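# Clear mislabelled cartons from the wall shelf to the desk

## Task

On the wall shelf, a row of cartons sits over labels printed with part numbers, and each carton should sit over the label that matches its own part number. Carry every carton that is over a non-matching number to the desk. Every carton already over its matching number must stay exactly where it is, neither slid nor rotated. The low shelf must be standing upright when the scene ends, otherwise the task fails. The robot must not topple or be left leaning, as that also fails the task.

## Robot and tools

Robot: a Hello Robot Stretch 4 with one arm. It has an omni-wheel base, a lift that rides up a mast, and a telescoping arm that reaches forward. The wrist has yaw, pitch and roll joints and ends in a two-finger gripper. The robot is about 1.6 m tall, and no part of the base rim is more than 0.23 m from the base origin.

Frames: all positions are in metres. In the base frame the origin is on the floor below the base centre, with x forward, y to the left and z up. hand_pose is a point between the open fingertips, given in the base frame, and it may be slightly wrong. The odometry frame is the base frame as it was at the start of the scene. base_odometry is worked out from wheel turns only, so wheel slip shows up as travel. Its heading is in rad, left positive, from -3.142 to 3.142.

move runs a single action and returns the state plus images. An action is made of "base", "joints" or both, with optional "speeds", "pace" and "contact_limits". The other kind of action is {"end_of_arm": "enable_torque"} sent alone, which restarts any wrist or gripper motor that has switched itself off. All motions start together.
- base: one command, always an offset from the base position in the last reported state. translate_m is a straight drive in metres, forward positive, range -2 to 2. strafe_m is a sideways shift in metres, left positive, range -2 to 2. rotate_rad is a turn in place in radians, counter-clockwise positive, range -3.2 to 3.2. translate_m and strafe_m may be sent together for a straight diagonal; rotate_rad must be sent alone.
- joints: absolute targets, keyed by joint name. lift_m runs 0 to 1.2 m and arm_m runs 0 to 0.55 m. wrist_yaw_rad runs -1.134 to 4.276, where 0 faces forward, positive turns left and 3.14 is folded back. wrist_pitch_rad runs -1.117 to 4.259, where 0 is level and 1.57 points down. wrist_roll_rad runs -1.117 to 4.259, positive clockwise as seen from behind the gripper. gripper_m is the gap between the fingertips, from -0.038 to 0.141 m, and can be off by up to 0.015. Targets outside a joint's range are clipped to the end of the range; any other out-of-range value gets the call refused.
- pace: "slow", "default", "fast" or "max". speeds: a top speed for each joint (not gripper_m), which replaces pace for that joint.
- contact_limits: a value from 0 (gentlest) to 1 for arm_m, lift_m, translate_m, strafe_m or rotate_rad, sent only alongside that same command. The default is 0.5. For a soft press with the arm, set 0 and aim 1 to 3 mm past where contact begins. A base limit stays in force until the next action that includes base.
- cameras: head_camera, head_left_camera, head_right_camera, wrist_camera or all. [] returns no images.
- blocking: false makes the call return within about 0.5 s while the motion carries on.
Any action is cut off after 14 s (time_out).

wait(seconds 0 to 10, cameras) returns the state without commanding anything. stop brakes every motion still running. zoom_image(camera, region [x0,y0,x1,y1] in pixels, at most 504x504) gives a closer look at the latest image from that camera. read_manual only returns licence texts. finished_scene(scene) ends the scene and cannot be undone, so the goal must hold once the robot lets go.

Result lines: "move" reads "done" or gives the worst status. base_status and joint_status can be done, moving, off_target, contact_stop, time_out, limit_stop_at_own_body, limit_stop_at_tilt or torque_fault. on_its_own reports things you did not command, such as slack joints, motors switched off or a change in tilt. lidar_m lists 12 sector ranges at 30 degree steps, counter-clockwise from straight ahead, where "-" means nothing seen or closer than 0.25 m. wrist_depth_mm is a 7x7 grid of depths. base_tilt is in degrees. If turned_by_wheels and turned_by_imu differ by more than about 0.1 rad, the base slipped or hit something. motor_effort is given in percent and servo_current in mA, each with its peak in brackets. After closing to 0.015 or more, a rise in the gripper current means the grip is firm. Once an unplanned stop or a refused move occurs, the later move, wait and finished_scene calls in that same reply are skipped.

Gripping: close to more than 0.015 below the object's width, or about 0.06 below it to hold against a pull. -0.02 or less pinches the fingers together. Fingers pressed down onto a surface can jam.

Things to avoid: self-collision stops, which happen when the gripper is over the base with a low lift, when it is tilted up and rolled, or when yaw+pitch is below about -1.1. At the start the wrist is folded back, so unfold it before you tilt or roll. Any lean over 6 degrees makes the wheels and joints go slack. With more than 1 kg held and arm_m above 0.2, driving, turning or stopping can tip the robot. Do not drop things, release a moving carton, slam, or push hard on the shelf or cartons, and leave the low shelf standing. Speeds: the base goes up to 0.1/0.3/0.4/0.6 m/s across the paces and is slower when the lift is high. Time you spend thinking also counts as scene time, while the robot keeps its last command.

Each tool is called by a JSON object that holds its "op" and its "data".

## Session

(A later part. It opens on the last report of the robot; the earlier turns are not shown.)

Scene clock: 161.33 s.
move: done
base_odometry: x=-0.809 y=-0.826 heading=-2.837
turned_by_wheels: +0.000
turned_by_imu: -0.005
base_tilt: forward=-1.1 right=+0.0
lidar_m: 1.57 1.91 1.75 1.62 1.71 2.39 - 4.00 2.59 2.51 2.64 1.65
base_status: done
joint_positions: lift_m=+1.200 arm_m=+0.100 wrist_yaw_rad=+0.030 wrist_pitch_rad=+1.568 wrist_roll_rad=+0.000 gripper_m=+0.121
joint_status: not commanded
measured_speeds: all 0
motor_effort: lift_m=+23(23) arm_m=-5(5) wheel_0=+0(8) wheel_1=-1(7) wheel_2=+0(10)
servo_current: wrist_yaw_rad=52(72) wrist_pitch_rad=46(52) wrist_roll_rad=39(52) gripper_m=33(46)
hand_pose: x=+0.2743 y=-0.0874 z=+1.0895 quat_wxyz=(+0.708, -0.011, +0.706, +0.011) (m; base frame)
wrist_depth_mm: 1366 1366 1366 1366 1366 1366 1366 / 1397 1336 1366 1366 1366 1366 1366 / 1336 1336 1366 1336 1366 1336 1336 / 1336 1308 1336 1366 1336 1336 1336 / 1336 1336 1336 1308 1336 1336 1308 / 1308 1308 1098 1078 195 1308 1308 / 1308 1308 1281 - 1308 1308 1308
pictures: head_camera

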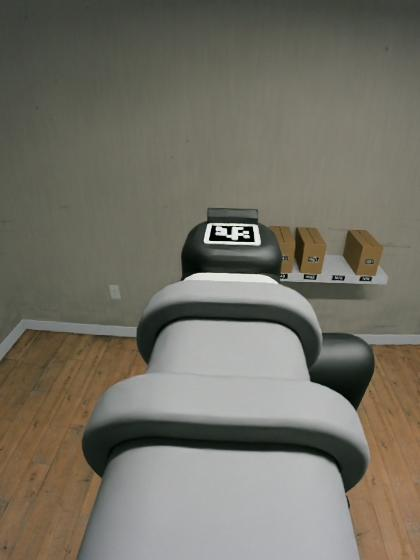

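{"op": "move", "data": {"base": {"translate_m":0.97,"strafe_m":-0.04}, "cameras": []}}

{"op": "move", "data": {"joints": {"arm_m":0.4}, "cameras": ["wrist_camera","head_camera"]}}

{"op": "zoom_image", "data": {"camera": "wrist_camera", "region": [60, 0, 560, 392]}}

Scene clock: 170.57 s.
move: done
base_odometry: x=-1.747 y=-1.078 heading=-2.837
turned_by_wheels: +0.000
turned_by_imu: -0.005
base_tilt: forward=-1.0 right=+0.0
lidar_m: 0.59 0.64 1.20 1.69 1.80 2.38 - 3.53 2.83 2.81 0.88 0.62
base_status: done
joint_positions: lift_m=+1.200 arm_m=+0.100 wrist_yaw_rad=+0.030 wrist_pitch_rad=+1.568 wrist_roll_rad=+0.000 gripper_m=+0.121
joint_status: not commanded
measured_speeds: all 0
motor_effort: lift_m=+23(23) arm_m=-4(5) wheel_0=-1(8) wheel_1=-1(4) wheel_2=+1(10)
servo_current: wrist_yaw_rad=52(72) wrist_pitch_rad=39(59) wrist_roll_rad=26(52) gripper_m=33(52)
hand_pose: x=+0.2743 y=-0.0874 z=+1.0895 quat_wxyz=(+0.708, -0.011, +0.706, +0.011) (m; base frame)
wrist_depth_mm: - 504 539 554 580 - - / - 1366 1366 1336 1366 1336 1336 / 1366 1336 1366 1366 1366 1366 1336 / 1336 1336 1336 1336 1336 1308 1336 / 1336 1308 1336 1336 1336 1336 1336 / 1308 1308 1098 1098 195 1308 1308 / 1281 1308 1336 - 1308 1281 1281
pictures: none
No camera images: "cameras" was empty.

Scene clock: 172.57 s.
move: done
base_odometry: x=-1.747 y=-1.078 heading=-2.837
turned_by_wheels: +0.000
turned_by_imu: -0.001
base_tilt: forward=-1.1 right=-0.1
lidar_m: 0.59 0.62 1.20 1.73 1.79 2.40 - 3.56 2.82 2.78 0.89 0.63
base_status: not commanded
joint_positions: lift_m=+1.200 arm_m=+0.400 wrist_yaw_rad=+0.030 wrist_pitch_rad=+1.568 wrist_roll_rad=+0.000 gripper_m=+0.121
joint_status: all done
measured_speeds: all 0
motor_effort: lift_m=+23(23) arm_m=+4(6) wheel_0=-1(1) wheel_1=-2(2) wheel_2=+0(1)
servo_current: wrist_yaw_rad=33(65) wrist_pitch_rad=33(52) wrist_roll_rad=33(52) gripper_m=33(46)
hand_pose: x=+0.5742 y=-0.0874 z=+1.0895 quat_wxyz=(+0.708, -0.011, +0.706, +0.011) (m; base frame)
wrist_depth_mm: - 421 421 421 424 421 - / - 421 418 418 418 415 - / - 413 415 410 413 413 - / 1366 410 407 404 407 407 1336 / 1308 1336 1336 1336 1308 1308 1281 / 1308 1308 1308 1308 195 1308 1281 / 1308 1281 1281 - 1281 1281 1281
pictures: head_camera, wrist_camera

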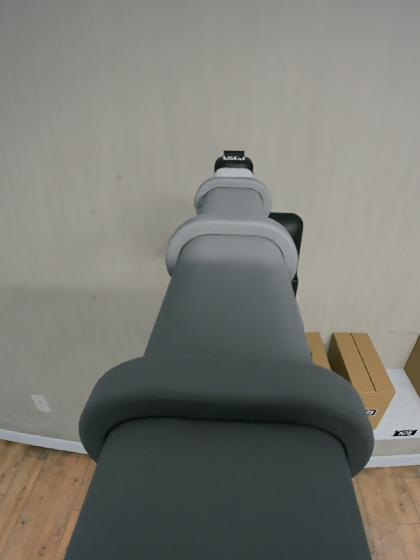

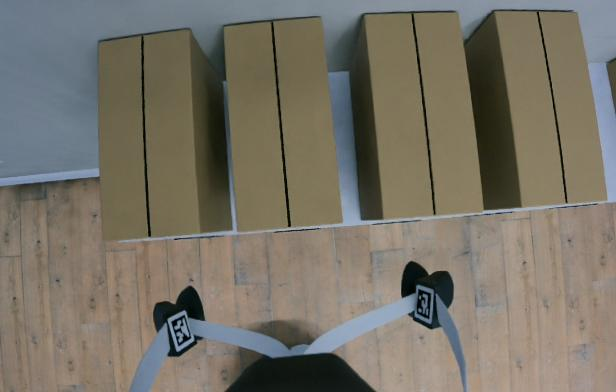

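Scaled by 1.008.

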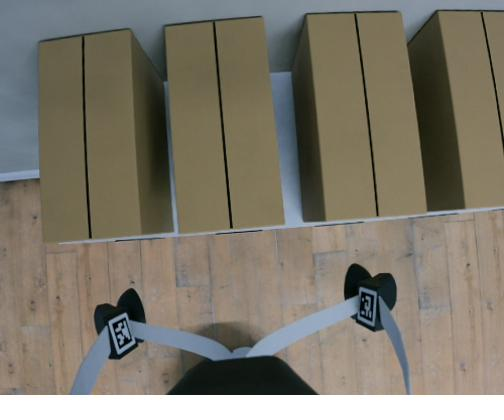

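{"op": "move", "data": {"base": {"rotate_rad":-0.033}, "cameras": []}}

{"op": "move", "data": {"base": {"translate_m":0.08,"strafe_m":0.035}, "joints": {"arm_m":0.5}, "cameras": []}}

{"op": "move", "data": {"joints": {"lift_m":1.055}, "cameras": ["wrist_camera"]}}

{"op": "zoom_image", "data": {"camera": "wrist_camera", "region": [100, 100, 500, 392]}}

Scene clock: 181.13 s.
move: done
base_odometry: x=-1.746 y=-1.078 heading=-2.870
turned_by_wheels: -0.033
turned_by_imu: -0.034
base_tilt: forward=-1.1 right=-0.1
lidar_m: 0.59 0.63 1.15 1.72 1.78 2.35 - 4.23 2.84 2.81 0.92 0.65
base_status: done
joint_positions: lift_m=+1.200 arm_m=+0.400 wrist_yaw_rad=+0.030 wrist_pitch_rad=+1.568 wrist_roll_rad=+0.000 gripper_m=+0.121
joint_status: not commanded
measured_speeds: all 0
motor_effort: lift_m=+23(23) arm_m=+4(5) wheel_0=+1(5) wheel_1=+1(3) wheel_2=-2(4)
servo_current: wrist_yaw_rad=33(59) wrist_pitch_rad=39(52) wrist_roll_rad=39(46) gripper_m=46(46)
hand_pose: x=+0.5742 y=-0.0874 z=+1.0895 quat_wxyz=(+0.708, -0.011, +0.706, +0.011) (m; base frame)
wrist_depth_mm: - 421 421 421 421 - - / - 415 418 418 413 - - / - 413 415 410 413 - - / 1336 407 410 407 407 1336 1308 / 1336 1308 1308 1308 1336 1308 1336 / 1336 1308 1308 1308 195 1308 1281 / 1308 1281 1308 - 1281 1281 1308
pictures: none
No camera images: "cameras" was empty.

Scene clock: 182.53 s.
move: done
base_odometry: x=-1.814 y=-1.134 heading=-2.870
turned_by_wheels: +0.000
turned_by_imu: -0.001
base_tilt: forward=-1.1 right=-0.1
lidar_m: 0.50 0.54 1.08 1.70 1.76 2.30 - 3.65 2.90 2.85 0.80 0.55
base_status: done
joint_positions: lift_m=+1.200 arm_m=+0.500 wrist_yaw_rad=+0.030 wrist_pitch_rad=+1.568 wrist_roll_rad=+0.000 gripper_m=+0.121
joint_status: all done
measured_speeds: all 0
motor_effort: lift_m=+23(23) arm_m=+4(7) wheel_0=+0(7) wheel_1=-2(8) wheel_2=+0(9)
servo_current: wrist_yaw_rad=39(65) wrist_pitch_rad=39(52) wrist_roll_rad=39(46) gripper_m=33(39)
hand_pose: x=+0.6742 y=-0.0874 z=+1.0895 quat_wxyz=(+0.708, -0.011, +0.706, +0.011) (m; base frame)
wrist_depth_mm: 117 121 127 134 145 153 - / 147 165 179 193 204 217 252 / 228 246 265 286 324 334 - / - 410 407 407 407 407 - / 1336 404 404 402 404 402 - / 1308 399 399 399 193 397 - / 1308 394 394 - 394 1281 1281
pictures: none
No camera images: "cameras" was empty.

Scene clock: 184.20 s.
move: done
base_odometry: x=-1.814 y=-1.134 heading=-2.870
turned_by_wheels: +0.000
turned_by_imu: -0.001
base_tilt: forward=-1.1 right=-0.1
lidar_m: 0.50 0.53 1.05 1.66 1.73 2.32 - 3.63 2.90 2.83 0.79 0.51
base_status: not commanded
joint_positions: lift_m=+1.055 arm_m=+0.500 wrist_yaw_rad=+0.030 wrist_pitch_rad=+1.568 wrist_roll_rad=+0.000 gripper_m=+0.121
joint_status: all done
measured_speeds: all 0
motor_effort: lift_m=+15(23) arm_m=+4(4) wheel_0=+0(1) wheel_1=-2(3) wheel_2=-1(1)
servo_current: wrist_yaw_rad=46(65) wrist_pitch_rad=39(46) wrist_roll_rad=39(46) gripper_m=33(52)
hand_pose: x=+0.6742 y=-0.0874 z=+0.9452 quat_wxyz=(+0.708, -0.011, +0.706, +0.011) (m; base frame)
wrist_depth_mm: 116 125 123 137 151 155 - / 161 169 183 195 213 224 235 / 227 259 264 264 285 264 263 / 262 262 262 259 290 260 259 / 259 260 260 258 268 257 257 / 256 256 256 256 194 254 255 / - 253 254 - 325 253 -
pictures: wrist_camera

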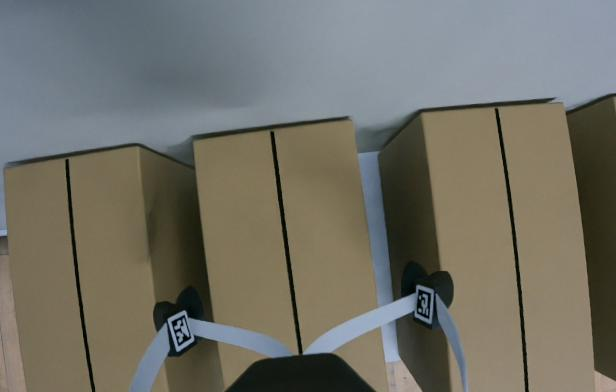

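Scaled by 1.260.

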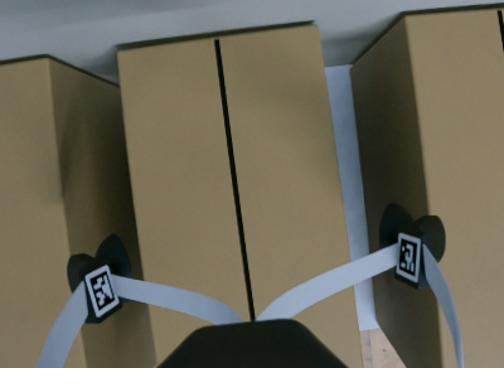

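{"op": "move", "data": {"base": {"strafe_m":0.0045}, "joints": {"gripper_m":0.116}, "cameras": []}}

{"op": "move", "data": {"joints": {"lift_m":1.037}, "pace": "slow", "contact_limits": {"lift_m":0.05}, "cameras": ["wrist_camera"]}}

{"op": "zoom_image", "data": {"camera": "wrist_camera", "region": [100, 100, 500, 392]}}

Scene clock: 195.10 s.
move: done
base_odometry: x=-1.813 y=-1.138 heading=-2.870
turned_by_wheels: +0.000
turned_by_imu: -0.002
base_tilt: forward=-1.2 right=+0.0
lidar_m: 0.49 0.57 1.06 1.66 1.75 2.25 - 3.65 2.88 2.82 0.78 0.54
base_status: done
joint_positions: lift_m=+1.055 arm_m=+0.500 wrist_yaw_rad=+0.030 wrist_pitch_rad=+1.568 wrist_roll_rad=+0.000 gripper_m=+0.116
joint_status: all done
measured_speeds: all 0
motor_effort: lift_m=+15(15) arm_m=+4(4) wheel_0=-1(12) wheel_1=+1(5) wheel_2=-1(2)
servo_current: wrist_yaw_rad=59(65) wrist_pitch_rad=46(46) wrist_roll_rad=39(39) gripper_m=33(65)
hand_pose: x=+0.6742 y=-0.0874 z=+0.9452 quat_wxyz=(+0.708, -0.011, +0.706, +0.011) (m; base frame)
wrist_depth_mm: 116 125 123 137 152 156 - / 161 169 184 194 213 221 235 / 227 259 263 264 283 264 263 / 262 263 262 260 301 259 259 / 258 259 259 257 281 258 258 / 256 256 257 255 214 255 255 / - 253 273 - 338 253 -
pictures: none
No camera images: "cameras" was empty.

Scene clock: 196.00 s.
move: done
base_odometry: x=-1.813 y=-1.138 heading=-2.870
turned_by_wheels: +0.000
turned_by_imu: +0.000
base_tilt: forward=-1.0 right=-0.1
lidar_m: 0.52 0.53 1.07 1.66 1.73 2.26 - 3.66 2.92 2.85 0.78 0.55
base_status: not commanded
joint_positions: lift_m=+1.037 arm_m=+0.500 wrist_yaw_rad=+0.030 wrist_pitch_rad=+1.568 wrist_roll_rad=+0.000 gripper_m=+0.116
joint_status: all done
measured_speeds: all 0
motor_effort: lift_m=+15(19) arm_m=+4(4) wheel_0=+0(0) wheel_1=+1(1) wheel_2=-1(1)
servo_current: wrist_yaw_rad=52(52) wrist_pitch_rad=39(52) wrist_roll_rad=39(46) gripper_m=33(46)
contact_limits: lift_m 0.05
hand_pose: x=+0.6742 y=-0.0874 z=+0.9272 quat_wxyz=(+0.708, -0.011, +0.706, +0.011) (m; base frame)
wrist_depth_mm: 116 125 124 138 152 156 - / 162 171 182 195 210 224 236 / 236 245 245 246 281 245 244 / 243 244 242 243 296 243 242 / 241 242 241 240 242 240 239 / 238 239 237 238 215 237 237 / - 236 236 - 306 236 -
pictures: wrist_camera

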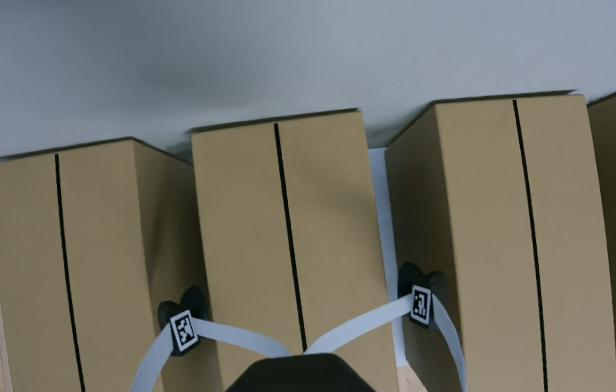

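Scaled by 1.260.

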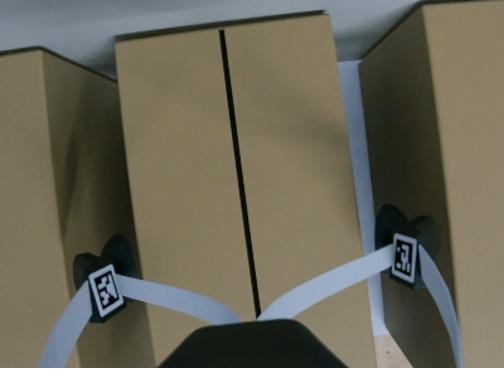

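{"op": "move", "data": {"base": {"strafe_m":0.001}, "joints": {"gripper_m":0.121}, "cameras": []}}

{"op": "move", "data": {"joints": {"lift_m":1.024}, "pace": "slow", "contact_limits": {"lift_m":0.05}, "cameras": ["wrist_camera"]}}

{"op": "zoom_image", "data": {"camera": "wrist_camera", "region": [100, 100, 500, 392]}}

Scene clock: 206.63 s.
move: done
base_odometry: x=-1.813 y=-1.139 heading=-2.870
turned_by_wheels: +0.000
turned_by_imu: -0.002
base_tilt: forward=-1.0 right=-0.1
lidar_m: 0.50 0.54 1.07 1.65 1.73 2.31 - 3.68 2.91 2.86 0.75 0.56
base_status: done
joint_positions: lift_m=+1.037 arm_m=+0.500 wrist_yaw_rad=+0.030 wrist_pitch_rad=+1.568 wrist_roll_rad=+0.000 gripper_m=+0.121
joint_status: all done
measured_speeds: all 0
motor_effort: lift_m=+15(15) arm_m=+4(4) wheel_0=+0(6) wheel_1=+0(4) wheel_2=-1(1)
servo_current: wrist_yaw_rad=52(65) wrist_pitch_rad=46(52) wrist_roll_rad=33(46) gripper_m=26(78)
contact_limits: lift_m 0.05
hand_pose: x=+0.6742 y=-0.0874 z=+0.9272 quat_wxyz=(+0.708, -0.011, +0.706, +0.011) (m; base frame)
wrist_depth_mm: 116 125 123 137 152 156 - / 162 170 182 195 213 224 235 / 236 245 244 245 286 245 244 / 243 244 243 243 301 243 242 / 240 242 240 240 240 241 240 / 238 237 237 238 194 237 236 / - 236 236 - 307 236 -
pictures: none
No camera images: "cameras" was empty.

Scene clock: 207.43 s.
move: done
base_odometry: x=-1.813 y=-1.139 heading=-2.870
turned_by_wheels: +0.000
turned_by_imu: +0.000
base_tilt: forward=-1.1 right=+0.0
lidar_m: 0.51 0.53 1.08 1.66 1.71 2.30 - 3.65 2.90 2.84 0.77 0.55
base_status: not commanded
joint_positions: lift_m=+1.024 arm_m=+0.500 wrist_yaw_rad=+0.030 wrist_pitch_rad=+1.568 wrist_roll_rad=+0.000 gripper_m=+0.121
joint_status: all done
measured_speeds: all 0
motor_effort: lift_m=+15(17) arm_m=+4(4) wheel_0=+0(0) wheel_1=+0(1) wheel_2=-1(1)
servo_current: wrist_yaw_rad=65(65) wrist_pitch_rad=46(52) wrist_roll_rad=39(46) gripper_m=26(39)
contact_limits: lift_m 0.05
hand_pose: x=+0.6742 y=-0.0874 z=+0.9142 quat_wxyz=(+0.708, -0.011, +0.706, +0.011) (m; base frame)
wrist_depth_mm: 117 124 124 146 152 156 - / 162 171 182 195 211 222 232 / 229 233 231 231 291 231 231 / 230 234 230 229 298 229 229 / 227 229 228 228 228 228 227 / 225 226 226 225 194 224 224 / - 223 224 - 224 223 -
pictures: wrist_camera

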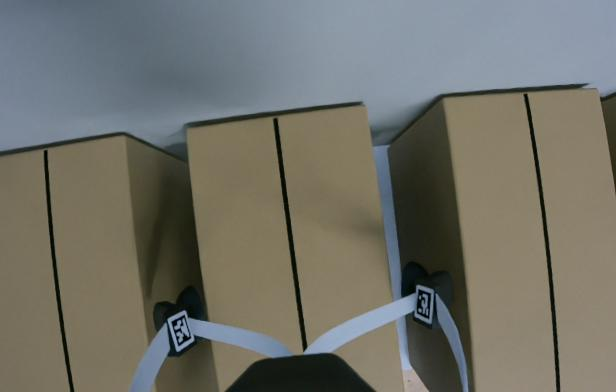

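Scaled by 1.260.

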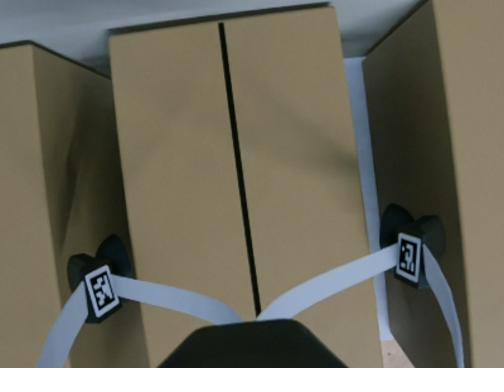

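Clear on both sides. Descend and grip.

{"op": "move", "data": {"joints": {"lift_m":1.012}, "pace": "slow", "contact_limits": {"lift_m":0.05}, "cameras": ["wrist_camera"]}}

{"op": "move", "data": {"joints": {"gripper_m":0.062}, "cameras": ["wrist_camera"]}}

{"op": "move", "data": {"joints": {"lift_m":1.198}, "pace": "slow", "cameras": ["wrist_camera","head_right_camera"]}}

{"op": "move", "data": {"joints": {"arm_m":0.19}, "base": {"translate_m":-0.4}, "speeds": {"arm_m":0.2}, "cameras": ["head_camera"]}}

{"op": "move", "data": {"base": {"rotate_rad":3.17}, "joints": {"arm_m":0.1}, "pace": "slow", "cameras": ["head_left_camera"]}}

Scene clock: 220.80 s.
move: done
base_odometry: x=-1.813 y=-1.139 heading=-2.870
turned_by_wheels: +0.000
turned_by_imu: -0.002
base_tilt: forward=-1.1 right=-0.1
lidar_m: 0.50 0.56 1.10 1.65 1.74 2.29 - 3.64 2.89 2.85 0.78 0.55
base_status: not commanded
joint_positions: lift_m=+1.012 arm_m=+0.500 wrist_yaw_rad=+0.030 wrist_pitch_rad=+1.568 wrist_roll_rad=+0.000 gripper_m=+0.121
joint_status: all done
measured_speeds: all 0
motor_effort: lift_m=+14(16) arm_m=+4(4) wheel_0=+0(0) wheel_1=+0(0) wheel_2=-1(1)
servo_current: wrist_yaw_rad=39(72) wrist_pitch_rad=39(52) wrist_roll_rad=39(39) gripper_m=33(46)
contact_limits: lift_m 0.05
hand_pose: x=+0.6742 y=-0.0874 z=+0.9022 quat_wxyz=(+0.708, -0.011, +0.706, +0.011) (m; base frame)
wrist_depth_mm: 116 124 124 137 153 156 - / 162 171 182 195 210 221 220 / 220 229 220 220 265 220 219 / 218 232 218 218 274 218 217 / 216 223 216 216 216 216 215 / 215 215 213 214 195 213 213 / 213 212 212 - 213 211 -
pictures: wrist_camera

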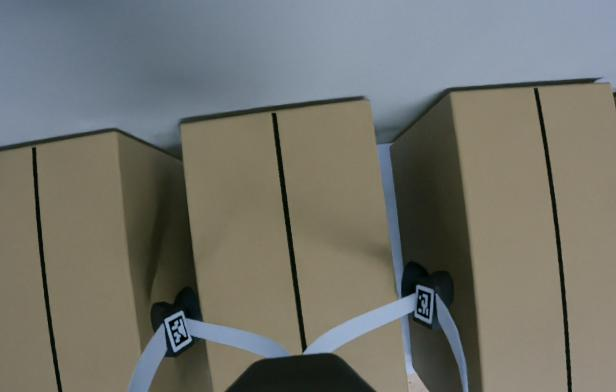

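Scene clock: 222.30 s.
move: done
base_odometry: x=-1.813 y=-1.139 heading=-2.870
turned_by_wheels: +0.000
turned_by_imu: -0.001
base_tilt: forward=-1.1 right=-0.2
lidar_m: 0.51 0.55 1.07 1.67 1.76 2.32 - 3.65 2.90 2.83 0.79 0.56
base_status: not commanded
joint_positions: lift_m=+1.012 arm_m=+0.500 wrist_yaw_rad=+0.030 wrist_pitch_rad=+1.568 wrist_roll_rad=+0.000 gripper_m=+0.063
joint_status: all done
measured_speeds: all 0
motor_effort: lift_m=+18(18) arm_m=+4(4) wheel_0=+1(1) wheel_1=+0(1) wheel_2=-1(2)
servo_current: wrist_yaw_rad=33(65) wrist_pitch_rad=39(52) wrist_roll_rad=20(46) gripper_m=72(195)
contact_limits: lift_m 0.05
hand_pose: x=+0.6742 y=-0.0874 z=+0.9020 quat_wxyz=(+0.708, -0.011, +0.706, +0.011) (m; base frame)
wrist_depth_mm: 116 123 132 147 153 158 - / 156 172 186 197 206 219 218 / 217 228 204 204 262 217 217 / 216 233 203 202 274 216 214 / 214 226 201 201 201 214 213 / 212 213 200 199 198 177 211 / 211 179 197 198 198 224 -
pictures: wrist_camera

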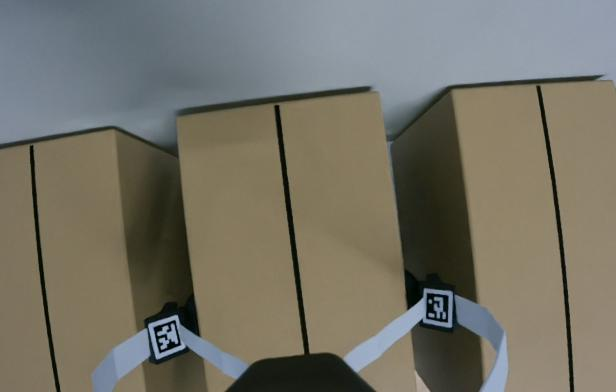

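Scene clock: 224.57 s.
move: done
base_odometry: x=-1.813 y=-1.139 heading=-2.870
turned_by_wheels: +0.000
turned_by_imu: -0.001
base_tilt: forward=-1.2 right=+0.0
lidar_m: 0.50 0.53 1.08 1.68 1.74 2.27 - 3.65 2.89 2.85 0.80 0.54
base_status: not commanded
joint_positions: lift_m=+1.197 arm_m=+0.500 wrist_yaw_rad=+0.030 wrist_pitch_rad=+1.568 wrist_roll_rad=+0.000 gripper_m=+0.063
joint_status: all done
measured_speeds: all 0
motor_effort: lift_m=+26(30) arm_m=+4(4) wheel_0=+1(1) wheel_1=+0(1) wheel_2=-1(2)
servo_current: wrist_yaw_rad=33(59) wrist_pitch_rad=46(52) wrist_roll_rad=33(52) gripper_m=85(91)
hand_pose: x=+0.6742 y=-0.0874 z=+1.0873 quat_wxyz=(+0.708, -0.011, +0.706, +0.011) (m; base frame)
wrist_depth_mm: 116 123 132 147 153 158 - / 156 172 186 197 205 230 238 / 235 254 204 204 297 402 - / - 402 202 202 399 399 - / 1308 399 201 201 201 397 - / 1336 397 199 199 199 172 - / 1308 181 197 198 196 1281 1281
pictures: head_right_camera, wrist_camera

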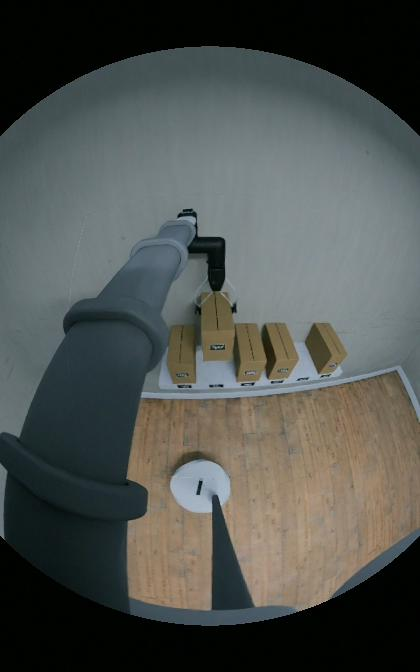

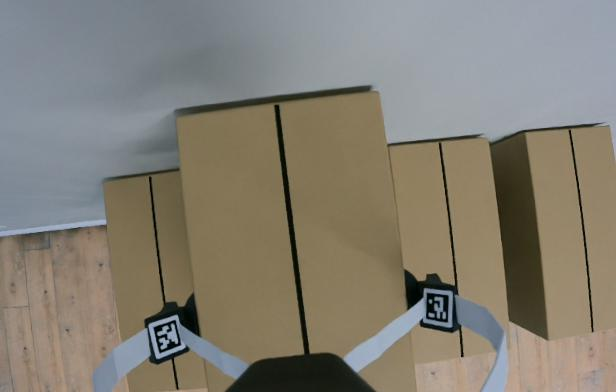

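Scene clock: 227.40 s.
move: done
base_odometry: x=-1.427 y=-1.032 heading=-2.870
turned_by_wheels: +0.000
turned_by_imu: +0.000
base_tilt: forward=-1.1 right=-0.1
lidar_m: 0.25 1.20 1.62 1.65 1.72 2.26 - 4.26 2.71 2.86 1.76 0.25
base_status: done
joint_positions: lift_m=+1.197 arm_m=+0.190 wrist_yaw_rad=+0.030 wrist_pitch_rad=+1.568 wrist_roll_rad=+0.000 gripper_m=+0.063
joint_status: all done
measured_speeds: all 0
motor_effort: lift_m=+25(26) arm_m=-4(7) wheel_0=+1(8) wheel_1=-1(6) wheel_2=+0(10)
servo_current: wrist_yaw_rad=59(59) wrist_pitch_rad=46(52) wrist_roll_rad=39(46) gripper_m=65(91)
hand_pose: x=+0.3643 y=-0.0874 z=+1.0873 quat_wxyz=(+0.708, -0.011, +0.706, +0.011) (m; base frame)
wrist_depth_mm: - - 1366 1366 1366 1397 1397 / 1366 1366 1336 1366 1366 1336 1336 / 1366 1366 204 204 206 1336 1336 / 1336 1336 202 203 202 1336 1308 / 1308 1336 201 201 201 1308 1281 / 1308 1308 200 199 198 176 1281 / 1281 180 197 198 196 1308 1281
pictures: head_camera

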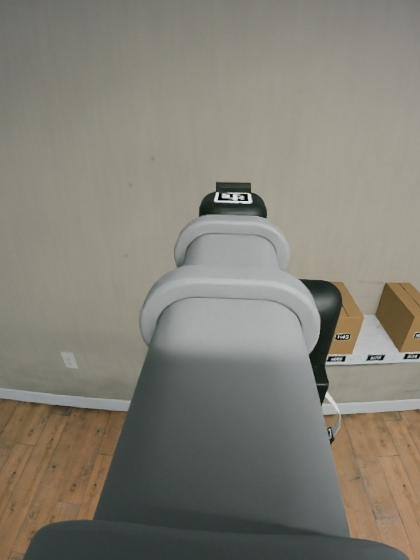

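Scene clock: 231.87 s.
move: done
base_odometry: x=-1.427 y=-1.032 heading=+0.299
turned_by_wheels: +3.170
turned_by_imu: +3.129
base_tilt: forward=-1.1 right=+0.0
lidar_m: 0.26 4.16 2.75 2.89 1.70 0.97 0.92 1.23 1.69 1.65 1.72 0.26
base_status: done
joint_positions: lift_m=+1.197 arm_m=+0.100 wrist_yaw_rad=+0.030 wrist_pitch_rad=+1.568 wrist_roll_rad=+0.000 gripper_m=+0.063
joint_status: all done
measured_speeds: all 0
motor_effort: lift_m=+26(26) arm_m=-5(6) wheel_0=-1(12) wheel_1=-2(6) wheel_2=+0(6)
servo_current: wrist_yaw_rad=52(65) wrist_pitch_rad=39(52) wrist_roll_rad=20(46) gripper_m=85(85)
hand_pose: x=+0.2743 y=-0.0874 z=+1.0873 quat_wxyz=(+0.708, -0.011, +0.706, +0.011) (m; base frame)
wrist_depth_mm: 1397 1397 1397 1366 1366 1397 1397 / 1366 1366 1366 1366 1366 1336 1336 / 1366 1397 204 204 206 1336 1336 / 1336 1336 202 202 202 1336 1336 / 1336 1308 202 200 200 1336 1308 / 1308 1308 199 198 198 176 1281 / 1308 181 197 198 196 1281 1281
pictures: head_left_camera

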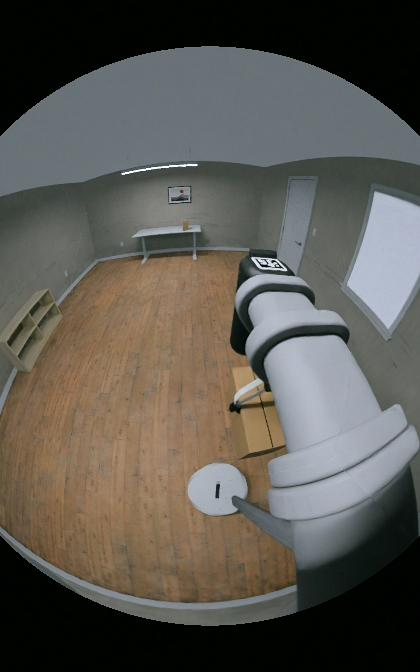

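{"op": "move", "data": {"base": {"translate_m":1.8,"strafe_m":0.645}, "cameras": ["head_camera"]}}

{"op": "move", "data": {"base": {"translate_m":1.3}, "cameras": ["head_camera","head_right_camera"]}}

Scene clock: 244.30 s.
move: done
base_odometry: x=+0.102 y=+0.116 heading=+0.300
turned_by_wheels: +0.000
turned_by_imu: -0.006
base_tilt: forward=-1.0 right=-0.1
lidar_m: 0.27 2.41 2.36 1.86 1.96 3.15 3.02 3.11 2.31 2.27 2.35 0.28
base_status: done
joint_positions: lift_m=+1.198 arm_m=+0.100 wrist_yaw_rad=+0.030 wrist_pitch_rad=+1.568 wrist_roll_rad=+0.000 gripper_m=+0.063
joint_status: not commanded
measured_speeds: all 0
motor_effort: lift_m=+24(26) arm_m=-4(5) wheel_0=+1(10) wheel_1=+0(8) wheel_2=+0(9)
servo_current: wrist_yaw_rad=33(72) wrist_pitch_rad=39(52) wrist_roll_rad=39(52) gripper_m=72(91)
hand_pose: x=+0.2743 y=-0.0874 z=+1.0874 quat_wxyz=(+0.708, -0.011, +0.706, +0.011) (m; base frame)
wrist_depth_mm: 1397 1397 1366 1366 1366 1397 1366 / 1366 1366 1366 1366 1366 1366 1366 / 1336 1336 204 204 1336 1336 1336 / 1336 1336 203 202 202 1366 1336 / 1308 1308 201 201 200 1336 1308 / 1308 1281 199 199 198 176 1308 / 1281 180 197 198 196 1308 1281
pictures: head_camera

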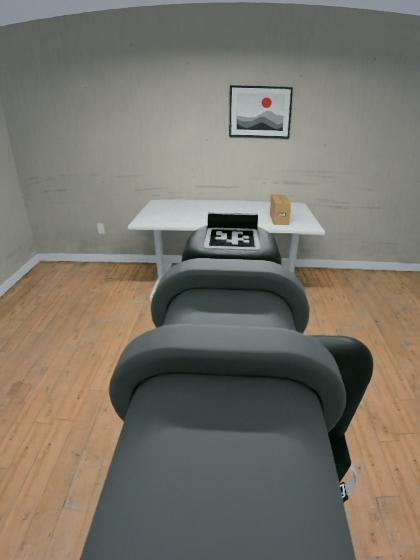

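Scene clock: 250.10 s.
move: done
base_odometry: x=+1.344 y=+0.500 heading=+0.299
turned_by_wheels: +0.000
turned_by_imu: -0.005
base_tilt: forward=-1.0 right=-0.1
lidar_m: 0.25 1.02 2.39 2.26 2.06 2.68 - 3.27 2.36 2.21 2.35 0.30
base_status: done
joint_positions: lift_m=+1.198 arm_m=+0.100 wrist_yaw_rad=+0.030 wrist_pitch_rad=+1.568 wrist_roll_rad=+0.000 gripper_m=+0.063
joint_status: not commanded
measured_speeds: all 0
motor_effort: lift_m=+24(25) arm_m=-4(5) wheel_0=-1(11) wheel_1=-2(6) wheel_2=+1(9)
servo_current: wrist_yaw_rad=33(78) wrist_pitch_rad=52(52) wrist_roll_rad=39(52) gripper_m=85(91)
hand_pose: x=+0.2743 y=-0.0874 z=+1.0874 quat_wxyz=(+0.708, -0.011, +0.706, +0.011) (m; base frame)
wrist_depth_mm: 1366 1397 1397 1366 1366 1366 1366 / 1366 1397 1366 1366 1366 1366 1366 / 1336 1366 204 204 1336 1336 1366 / 1336 1336 202 202 203 1308 1308 / 1308 1336 201 201 200 1308 1308 / 1308 1308 200 199 198 176 1308 / 1308 181 197 198 196 1281 1308
pictures: head_camera, head_right_camera

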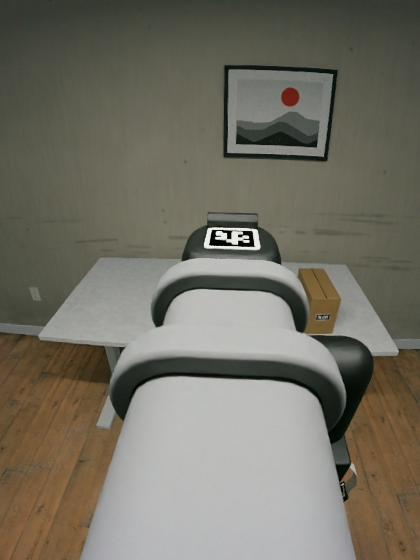

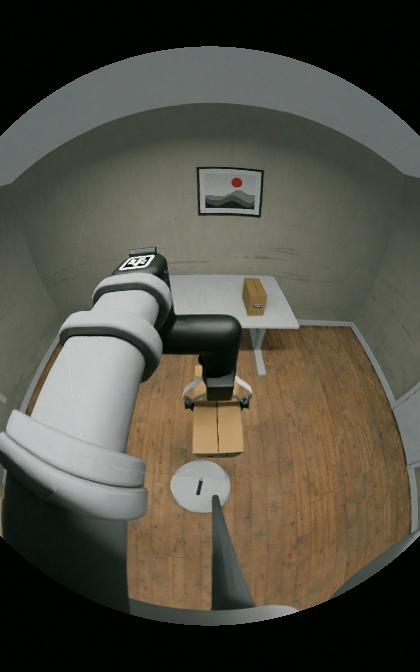

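{"op": "move", "data": {"base": {"translate_m":0.56,"strafe_m":0.03}, "pace": "slow", "cameras": []}}

{"op": "move", "data": {"joints": {"arm_m":0.5}, "speeds": {"arm_m":0.2}, "cameras": ["wrist_camera","head_right_camera"]}}

{"op": "move", "data": {"joints": {"lift_m":1.02}, "pace": "slow", "contact_limits": {"lift_m":0.1}, "cameras": []}}

{"op": "move", "data": {"joints": {"lift_m":0.93}, "speeds": {"lift_m":0.03}, "contact_limits": {"lift_m":0.02}, "cameras": ["head_right_camera"]}}

Scene clock: 263.43 s.
move: done
base_odometry: x=+1.870 y=+0.694 heading=+0.300
turned_by_wheels: +0.000
turned_by_imu: -0.005
base_tilt: forward=-1.1 right=+0.1
lidar_m: 0.25 0.42 0.57 2.24 2.31 2.69 - 3.28 2.38 2.26 0.60 0.29
base_status: done
joint_positions: lift_m=+1.198 arm_m=+0.100 wrist_yaw_rad=+0.030 wrist_pitch_rad=+1.568 wrist_roll_rad=+0.000 gripper_m=+0.063
joint_status: not commanded
measured_speeds: all 0
motor_effort: lift_m=+24(25) arm_m=-4(5) wheel_0=+2(10) wheel_1=+2(5) wheel_2=+0(7)
servo_current: wrist_yaw_rad=33(78) wrist_pitch_rad=39(52) wrist_roll_rad=33(52) gripper_m=72(91)
hand_pose: x=+0.2743 y=-0.0874 z=+1.0874 quat_wxyz=(+0.708, -0.011, +0.706, +0.011) (m; base frame)
wrist_depth_mm: - - - - - 480 - / - - - - - 559 - / - - 204 204 204 1336 1336 / 1336 1336 202 202 203 1308 1308 / 1336 1308 201 200 201 1308 1308 / 1308 1281 200 199 198 176 1281 / 1308 181 198 198 197 1308 1281
pictures: none
No camera images: "cameras" was empty.

Scene clock: 266.23 s.
move: done
base_odometry: x=+1.870 y=+0.694 heading=+0.300
turned_by_wheels: +0.000
turned_by_imu: -0.001
base_tilt: forward=-1.0 right=+0.0
lidar_m: 0.41 0.44 0.60 2.25 2.33 2.66 - 3.31 2.37 2.26 0.62 0.43
base_status: not commanded
joint_positions: lift_m=+1.198 arm_m=+0.500 wrist_yaw_rad=+0.030 wrist_pitch_rad=+1.568 wrist_roll_rad=+0.000 gripper_m=+0.063
joint_status: all done
measured_speeds: all 0
motor_effort: lift_m=+24(25) arm_m=+4(7) wheel_0=+2(2) wheel_1=+2(3) wheel_2=+0(1)
servo_current: wrist_yaw_rad=46(59) wrist_pitch_rad=46(52) wrist_roll_rad=26(46) gripper_m=78(91)
hand_pose: x=+0.6742 y=-0.0874 z=+1.0874 quat_wxyz=(+0.708, -0.011, +0.706, +0.011) (m; base frame)
wrist_depth_mm: - - - - - - - / - - - - - - - / - - 204 204 204 - - / - - 202 203 - 466 415 / - - 201 201 200 473 413 / - - 200 199 198 176 404 / - 158 187 198 196 - -
pictures: head_right_camera, wrist_camera

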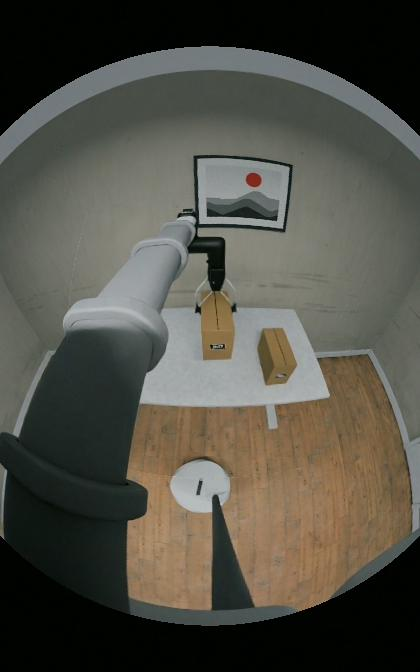

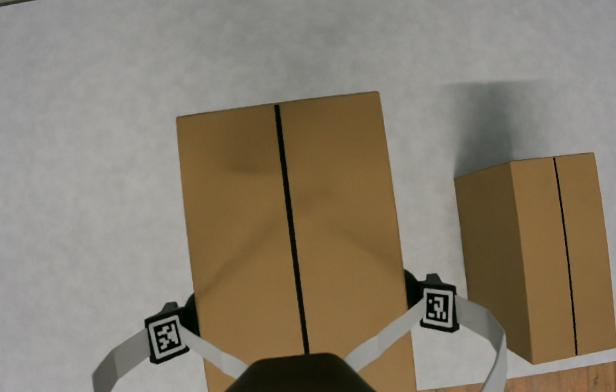

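Scene clock: 268.47 s.
move: done
base_odometry: x=+1.870 y=+0.694 heading=+0.300
turned_by_wheels: +0.000
turned_by_imu: -0.001
base_tilt: forward=-1.1 right=+0.0
lidar_m: 0.39 0.44 0.59 2.23 2.30 2.70 - 3.26 2.36 2.26 0.59 0.43
base_status: not commanded
joint_positions: lift_m=+1.020 arm_m=+0.500 wrist_yaw_rad=+0.030 wrist_pitch_rad=+1.568 wrist_roll_rad=+0.000 gripper_m=+0.063
joint_status: all done
measured_speeds: all 0
motor_effort: lift_m=+17(24) arm_m=+4(4) wheel_0=+2(2) wheel_1=+2(2) wheel_2=+0(0)
servo_current: wrist_yaw_rad=39(59) wrist_pitch_rad=39(46) wrist_roll_rad=33(52) gripper_m=91(91)
contact_limits: lift_m 0.1
hand_pose: x=+0.6742 y=-0.0874 z=+0.9100 quat_wxyz=(+0.708, -0.011, +0.706, +0.011) (m; base frame)
wrist_depth_mm: - - - - - - - / - - - - - - - / - - 204 204 204 - - / - - 203 202 203 - 355 / - - 201 201 201 - 364 / - - 200 199 198 170 370 / - 158 186 198 196 - -
pictures: none
No camera images: "cameras" was empty.

Scene clock: 270.47 s.
move: contact_stop
base_odometry: x=+1.870 y=+0.694 heading=+0.300
turned_by_wheels: +0.000
turned_by_imu: -0.001
base_tilt: forward=-1.1 right=-0.1
lidar_m: 0.40 0.46 0.61 2.23 2.31 2.65 - 3.27 2.35 2.26 0.61 0.43
base_status: not commanded
joint_positions: lift_m=+0.983 arm_m=+0.500 wrist_yaw_rad=+0.030 wrist_pitch_rad=+1.570 wrist_roll_rad=+0.000 gripper_m=+0.063
joint_status: lift_m contact_stop (moved -0.037 of -0.090)
measured_speeds: all 0
on_its_own: lift_m is slack since a contact_stop (your +0.930 is given up)
motor_effort: lift_m=+19(20) arm_m=+4(4) wheel_0=+1(2) wheel_1=+1(2) wheel_2=-1(1)
servo_current: wrist_yaw_rad=33(72) wrist_pitch_rad=39(52) wrist_roll_rad=46(46) gripper_m=52(91)
contact_limits: lift_m 0.02
hand_pose: x=+0.6737 y=-0.0874 z=+0.8728 quat_wxyz=(+0.707, -0.011, +0.707, +0.011) (m; base frame)
wrist_depth_mm: - - - - - - - / - - - - - - - / - - 203 204 204 - - / - - 202 202 - - 353 / - - 200 200 200 - 345 / - - 198 198 197 170 364 / - 159 196 196 196 - -
pictures: head_right_camera

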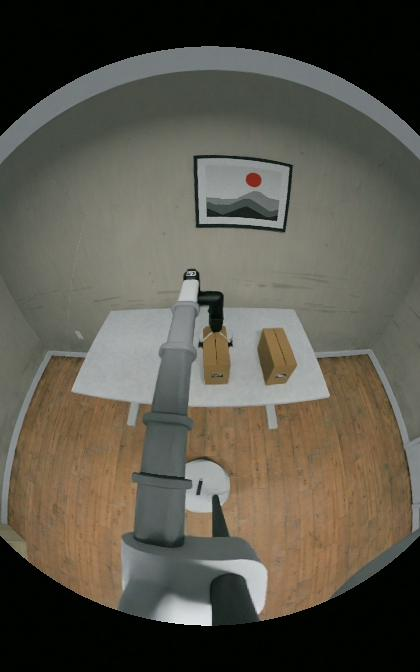

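{"op": "move", "data": {"joints": {"lift_m":0.982}, "cameras": []}}

{"op": "move", "data": {"joints": {"gripper_m":0.121}, "cameras": []}}

{"op": "move", "data": {"joints": {"lift_m":1.198}, "cameras": ["wrist_camera"]}}

{"op": "move", "data": {"joints": {"arm_m":0.1}, "cameras": []}}

{"op": "move", "data": {"base": {"translate_m":-1.2}, "cameras": []}}

{"op": "move", "data": {"base": {"rotate_rad":3.15}, "joints": {"lift_m":0.6}, "cameras": ["head_camera"]}}

{"op": "zoom_image", "data": {"camera": "head_camera", "region": [150, 155, 300, 215]}}

Scene clock: 279.00 s.
move: done
base_odometry: x=+1.870 y=+0.694 heading=+0.300
turned_by_wheels: +0.000
turned_by_imu: -0.001
base_tilt: forward=-1.0 right=-0.1
lidar_m: 0.39 0.46 0.61 2.23 2.31 2.69 - 3.28 2.36 2.26 0.60 0.43
base_status: not commanded
joint_positions: lift_m=+0.982 arm_m=+0.500 wrist_yaw_rad=+0.030 wrist_pitch_rad=+1.570 wrist_roll_rad=+0.000 gripper_m=+0.063
joint_status: all done
measured_speeds: all 0
motor_effort: lift_m=+13(19) arm_m=+4(4) wheel_0=+1(1) wheel_1=+0(1) wheel_2=+0(0)
servo_current: wrist_yaw_rad=33(46) wrist_pitch_rad=46(46) wrist_roll_rad=39(46) gripper_m=39(65)
hand_pose: x=+0.6737 y=-0.0874 z=+0.8723 quat_wxyz=(+0.707, -0.011, +0.707, +0.011) (m; base frame)
wrist_depth_mm: - - - - - - - / - - - - - - - / - - 204 204 204 - - / - - 202 202 - - 351 / - - 200 200 200 - 343 / - - 198 198 197 170 366 / - 160 195 196 195 - -
pictures: none
No camera images: "cameras" was empty.

Scene clock: 280.50 s.
move: done
base_odometry: x=+1.870 y=+0.694 heading=+0.300
turned_by_wheels: +0.000
turned_by_imu: -0.001
base_tilt: forward=-1.0 right=-0.1
lidar_m: 0.39 0.44 0.59 2.25 2.30 2.65 - 3.27 2.38 2.27 0.60 0.44
base_status: not commanded
joint_positions: lift_m=+0.982 arm_m=+0.500 wrist_yaw_rad=+0.030 wrist_pitch_rad=+1.570 wrist_roll_rad=+0.000 gripper_m=+0.121
joint_status: all done
measured_speeds: all 0
motor_effort: lift_m=+14(15) arm_m=+4(4) wheel_0=+1(1) wheel_1=+1(1) wheel_2=+0(1)
servo_current: wrist_yaw_rad=39(59) wrist_pitch_rad=39(52) wrist_roll_rad=46(52) gripper_m=33(72)
hand_pose: x=+0.6737 y=-0.0874 z=+0.8722 quat_wxyz=(+0.707, -0.011, +0.707, +0.011) (m; base frame)
wrist_depth_mm: - - - - - - - / - - - 204 - - - / - - 203 202 202 - - / - - 201 200 - - 353 / - - 199 199 199 - 345 / - - 197 196 195 - 349 / - - 195 - 194 - -
pictures: none
No camera images: "cameras" was empty.

Scene clock: 282.47 s.
move: done
base_odometry: x=+1.870 y=+0.694 heading=+0.300
turned_by_wheels: +0.000
turned_by_imu: -0.001
base_tilt: forward=-1.2 right=-0.1
lidar_m: 0.41 0.42 0.56 2.25 2.34 2.69 - 3.29 2.38 2.27 0.59 0.42
base_status: not commanded
joint_positions: lift_m=+1.198 arm_m=+0.500 wrist_yaw_rad=+0.030 wrist_pitch_rad=+1.570 wrist_roll_rad=+0.000 gripper_m=+0.121
joint_status: all done
measured_speeds: all 0
motor_effort: lift_m=+23(28) arm_m=+4(4) wheel_0=+1(1) wheel_1=+1(1) wheel_2=+0(1)
servo_current: wrist_yaw_rad=46(59) wrist_pitch_rad=39(46) wrist_roll_rad=33(46) gripper_m=33(46)
hand_pose: x=+0.6737 y=-0.0874 z=+1.0875 quat_wxyz=(+0.707, -0.011, +0.707, +0.011) (m; base frame)
wrist_depth_mm: - - - - - - - / - - - - - - - / - - - - - - - / - - - 418 - 484 415 / - - - 413 - 473 413 / - - - 410 183 449 410 / - - - - - - -
pictures: wrist_camera

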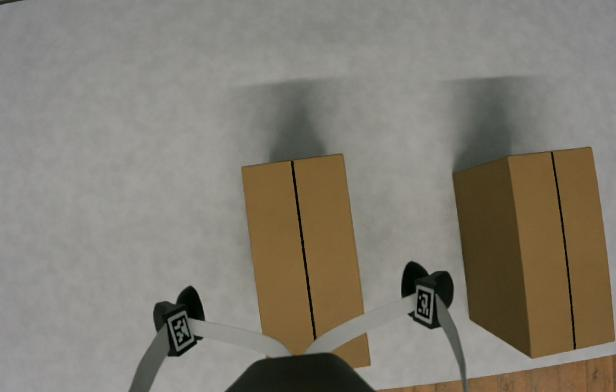

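Scene clock: 284.77 s.
move: done
base_odometry: x=+1.870 y=+0.694 heading=+0.300
turned_by_wheels: +0.000
turned_by_imu: -0.001
base_tilt: forward=-1.0 right=+0.0
lidar_m: 0.42 0.42 0.58 2.24 2.31 2.68 - 3.26 2.37 2.27 0.62 0.42
base_status: not commanded
joint_positions: lift_m=+1.198 arm_m=+0.100 wrist_yaw_rad=+0.030 wrist_pitch_rad=+1.570 wrist_roll_rad=+0.000 gripper_m=+0.121
joint_status: all done
measured_speeds: all 0
motor_effort: lift_m=+23(23) arm_m=-5(8) wheel_0=+1(1) wheel_1=+1(1) wheel_2=+0(1)
servo_current: wrist_yaw_rad=20(59) wrist_pitch_rad=46(46) wrist_roll_rad=33(52) gripper_m=33(46)
hand_pose: x=+0.2738 y=-0.0874 z=+1.0875 quat_wxyz=(+0.707, -0.011, +0.707, +0.011) (m; base frame)
wrist_depth_mm: - - - 430 - 484 - / - - - 549 - 564 - / - - - - 1366 1336 1366 / 1308 1336 1308 1336 1308 1336 1336 / 1308 1336 1336 1336 1308 1308 1308 / 1308 1308 1098 1098 195 1308 1308 / 1308 1308 1308 - 1308 1281 1281
pictures: none
No camera images: "cameras" was empty.

Scene clock: 290.27 s.
move: done
base_odometry: x=+0.724 y=+0.340 heading=+0.300
turned_by_wheels: +0.000
turned_by_imu: +0.000
base_tilt: forward=-1.1 right=-0.1
lidar_m: 1.61 1.69 2.36 1.86 1.93 3.15 3.77 3.34 2.39 2.27 2.38 1.70
base_status: done
joint_positions: lift_m=+1.198 arm_m=+0.100 wrist_yaw_rad=+0.030 wrist_pitch_rad=+1.570 wrist_roll_rad=+0.000 gripper_m=+0.121
joint_status: not commanded
measured_speeds: all 0
motor_effort: lift_m=+23(23) arm_m=-4(5) wheel_0=+1(10) wheel_1=+1(6) wheel_2=+0(9)
servo_current: wrist_yaw_rad=39(78) wrist_pitch_rad=39(52) wrist_roll_rad=26(52) gripper_m=26(46)
hand_pose: x=+0.2738 y=-0.0874 z=+1.0875 quat_wxyz=(+0.707, -0.011, +0.707, +0.011) (m; base frame)
wrist_depth_mm: 1397 1366 1366 1366 1366 1336 1366 / 1366 1366 1366 1366 1366 1336 1366 / 1336 1336 1336 1366 1366 1336 1336 / 1336 1336 1336 1336 1336 1336 1308 / 1308 1336 1308 1336 1308 1336 1308 / 1308 1336 1098 1098 195 1308 1308 / 1308 1281 1308 - 1308 1281 1281
pictures: none
No camera images: "cameras" was empty.

Scene clock: 294.67 s.
move: done
base_odometry: x=+0.724 y=+0.340 heading=-2.834
turned_by_wheels: +3.150
turned_by_imu: +3.110
base_tilt: forward=-1.1 right=+0.0
lidar_m: 3.36 3.27 2.41 2.28 2.41 1.72 1.61 1.67 2.33 1.82 1.90 3.17
base_status: done
joint_positions: lift_m=+0.600 arm_m=+0.100 wrist_yaw_rad=+0.030 wrist_pitch_rad=+1.570 wrist_roll_rad=+0.000 gripper_m=+0.121
joint_status: all done
measured_speeds: all 0
motor_effort: lift_m=+15(20) arm_m=-4(5) wheel_0=-1(8) wheel_1=-1(6) wheel_2=+1(5)
servo_current: wrist_yaw_rad=39(65) wrist_pitch_rad=46(52) wrist_roll_rad=46(52) gripper_m=39(46)
hand_pose: x=+0.2738 y=-0.0874 z=+0.4902 quat_wxyz=(+0.707, -0.011, +0.707, +0.011) (m; base frame)
wrist_depth_mm: 750 741 750 750 750 750 741 / 741 741 741 741 741 741 741 / 732 741 732 732 732 723 732 / 723 723 732 723 723 723 715 / 723 723 715 723 715 715 715 / 715 707 554 574 195 707 707 / 707 707 492 - 707 699 707
pictures: head_camera

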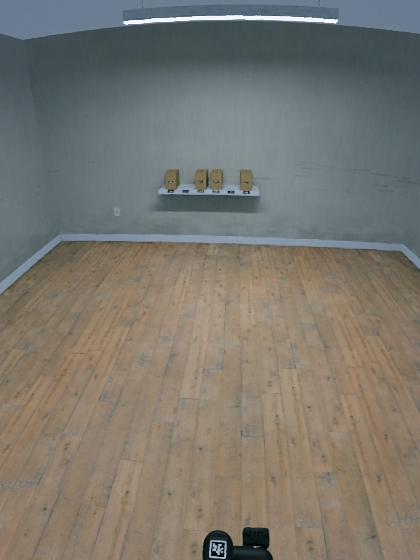

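Scaled by 3.360 from the camera's 420x560 image, which has a finer 1200x1600 frame.

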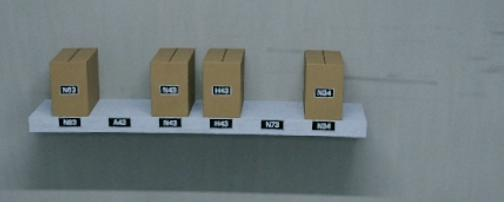

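{"op": "finished_scene", "data": {"scene": 2}}

The scene is finished: the task was done.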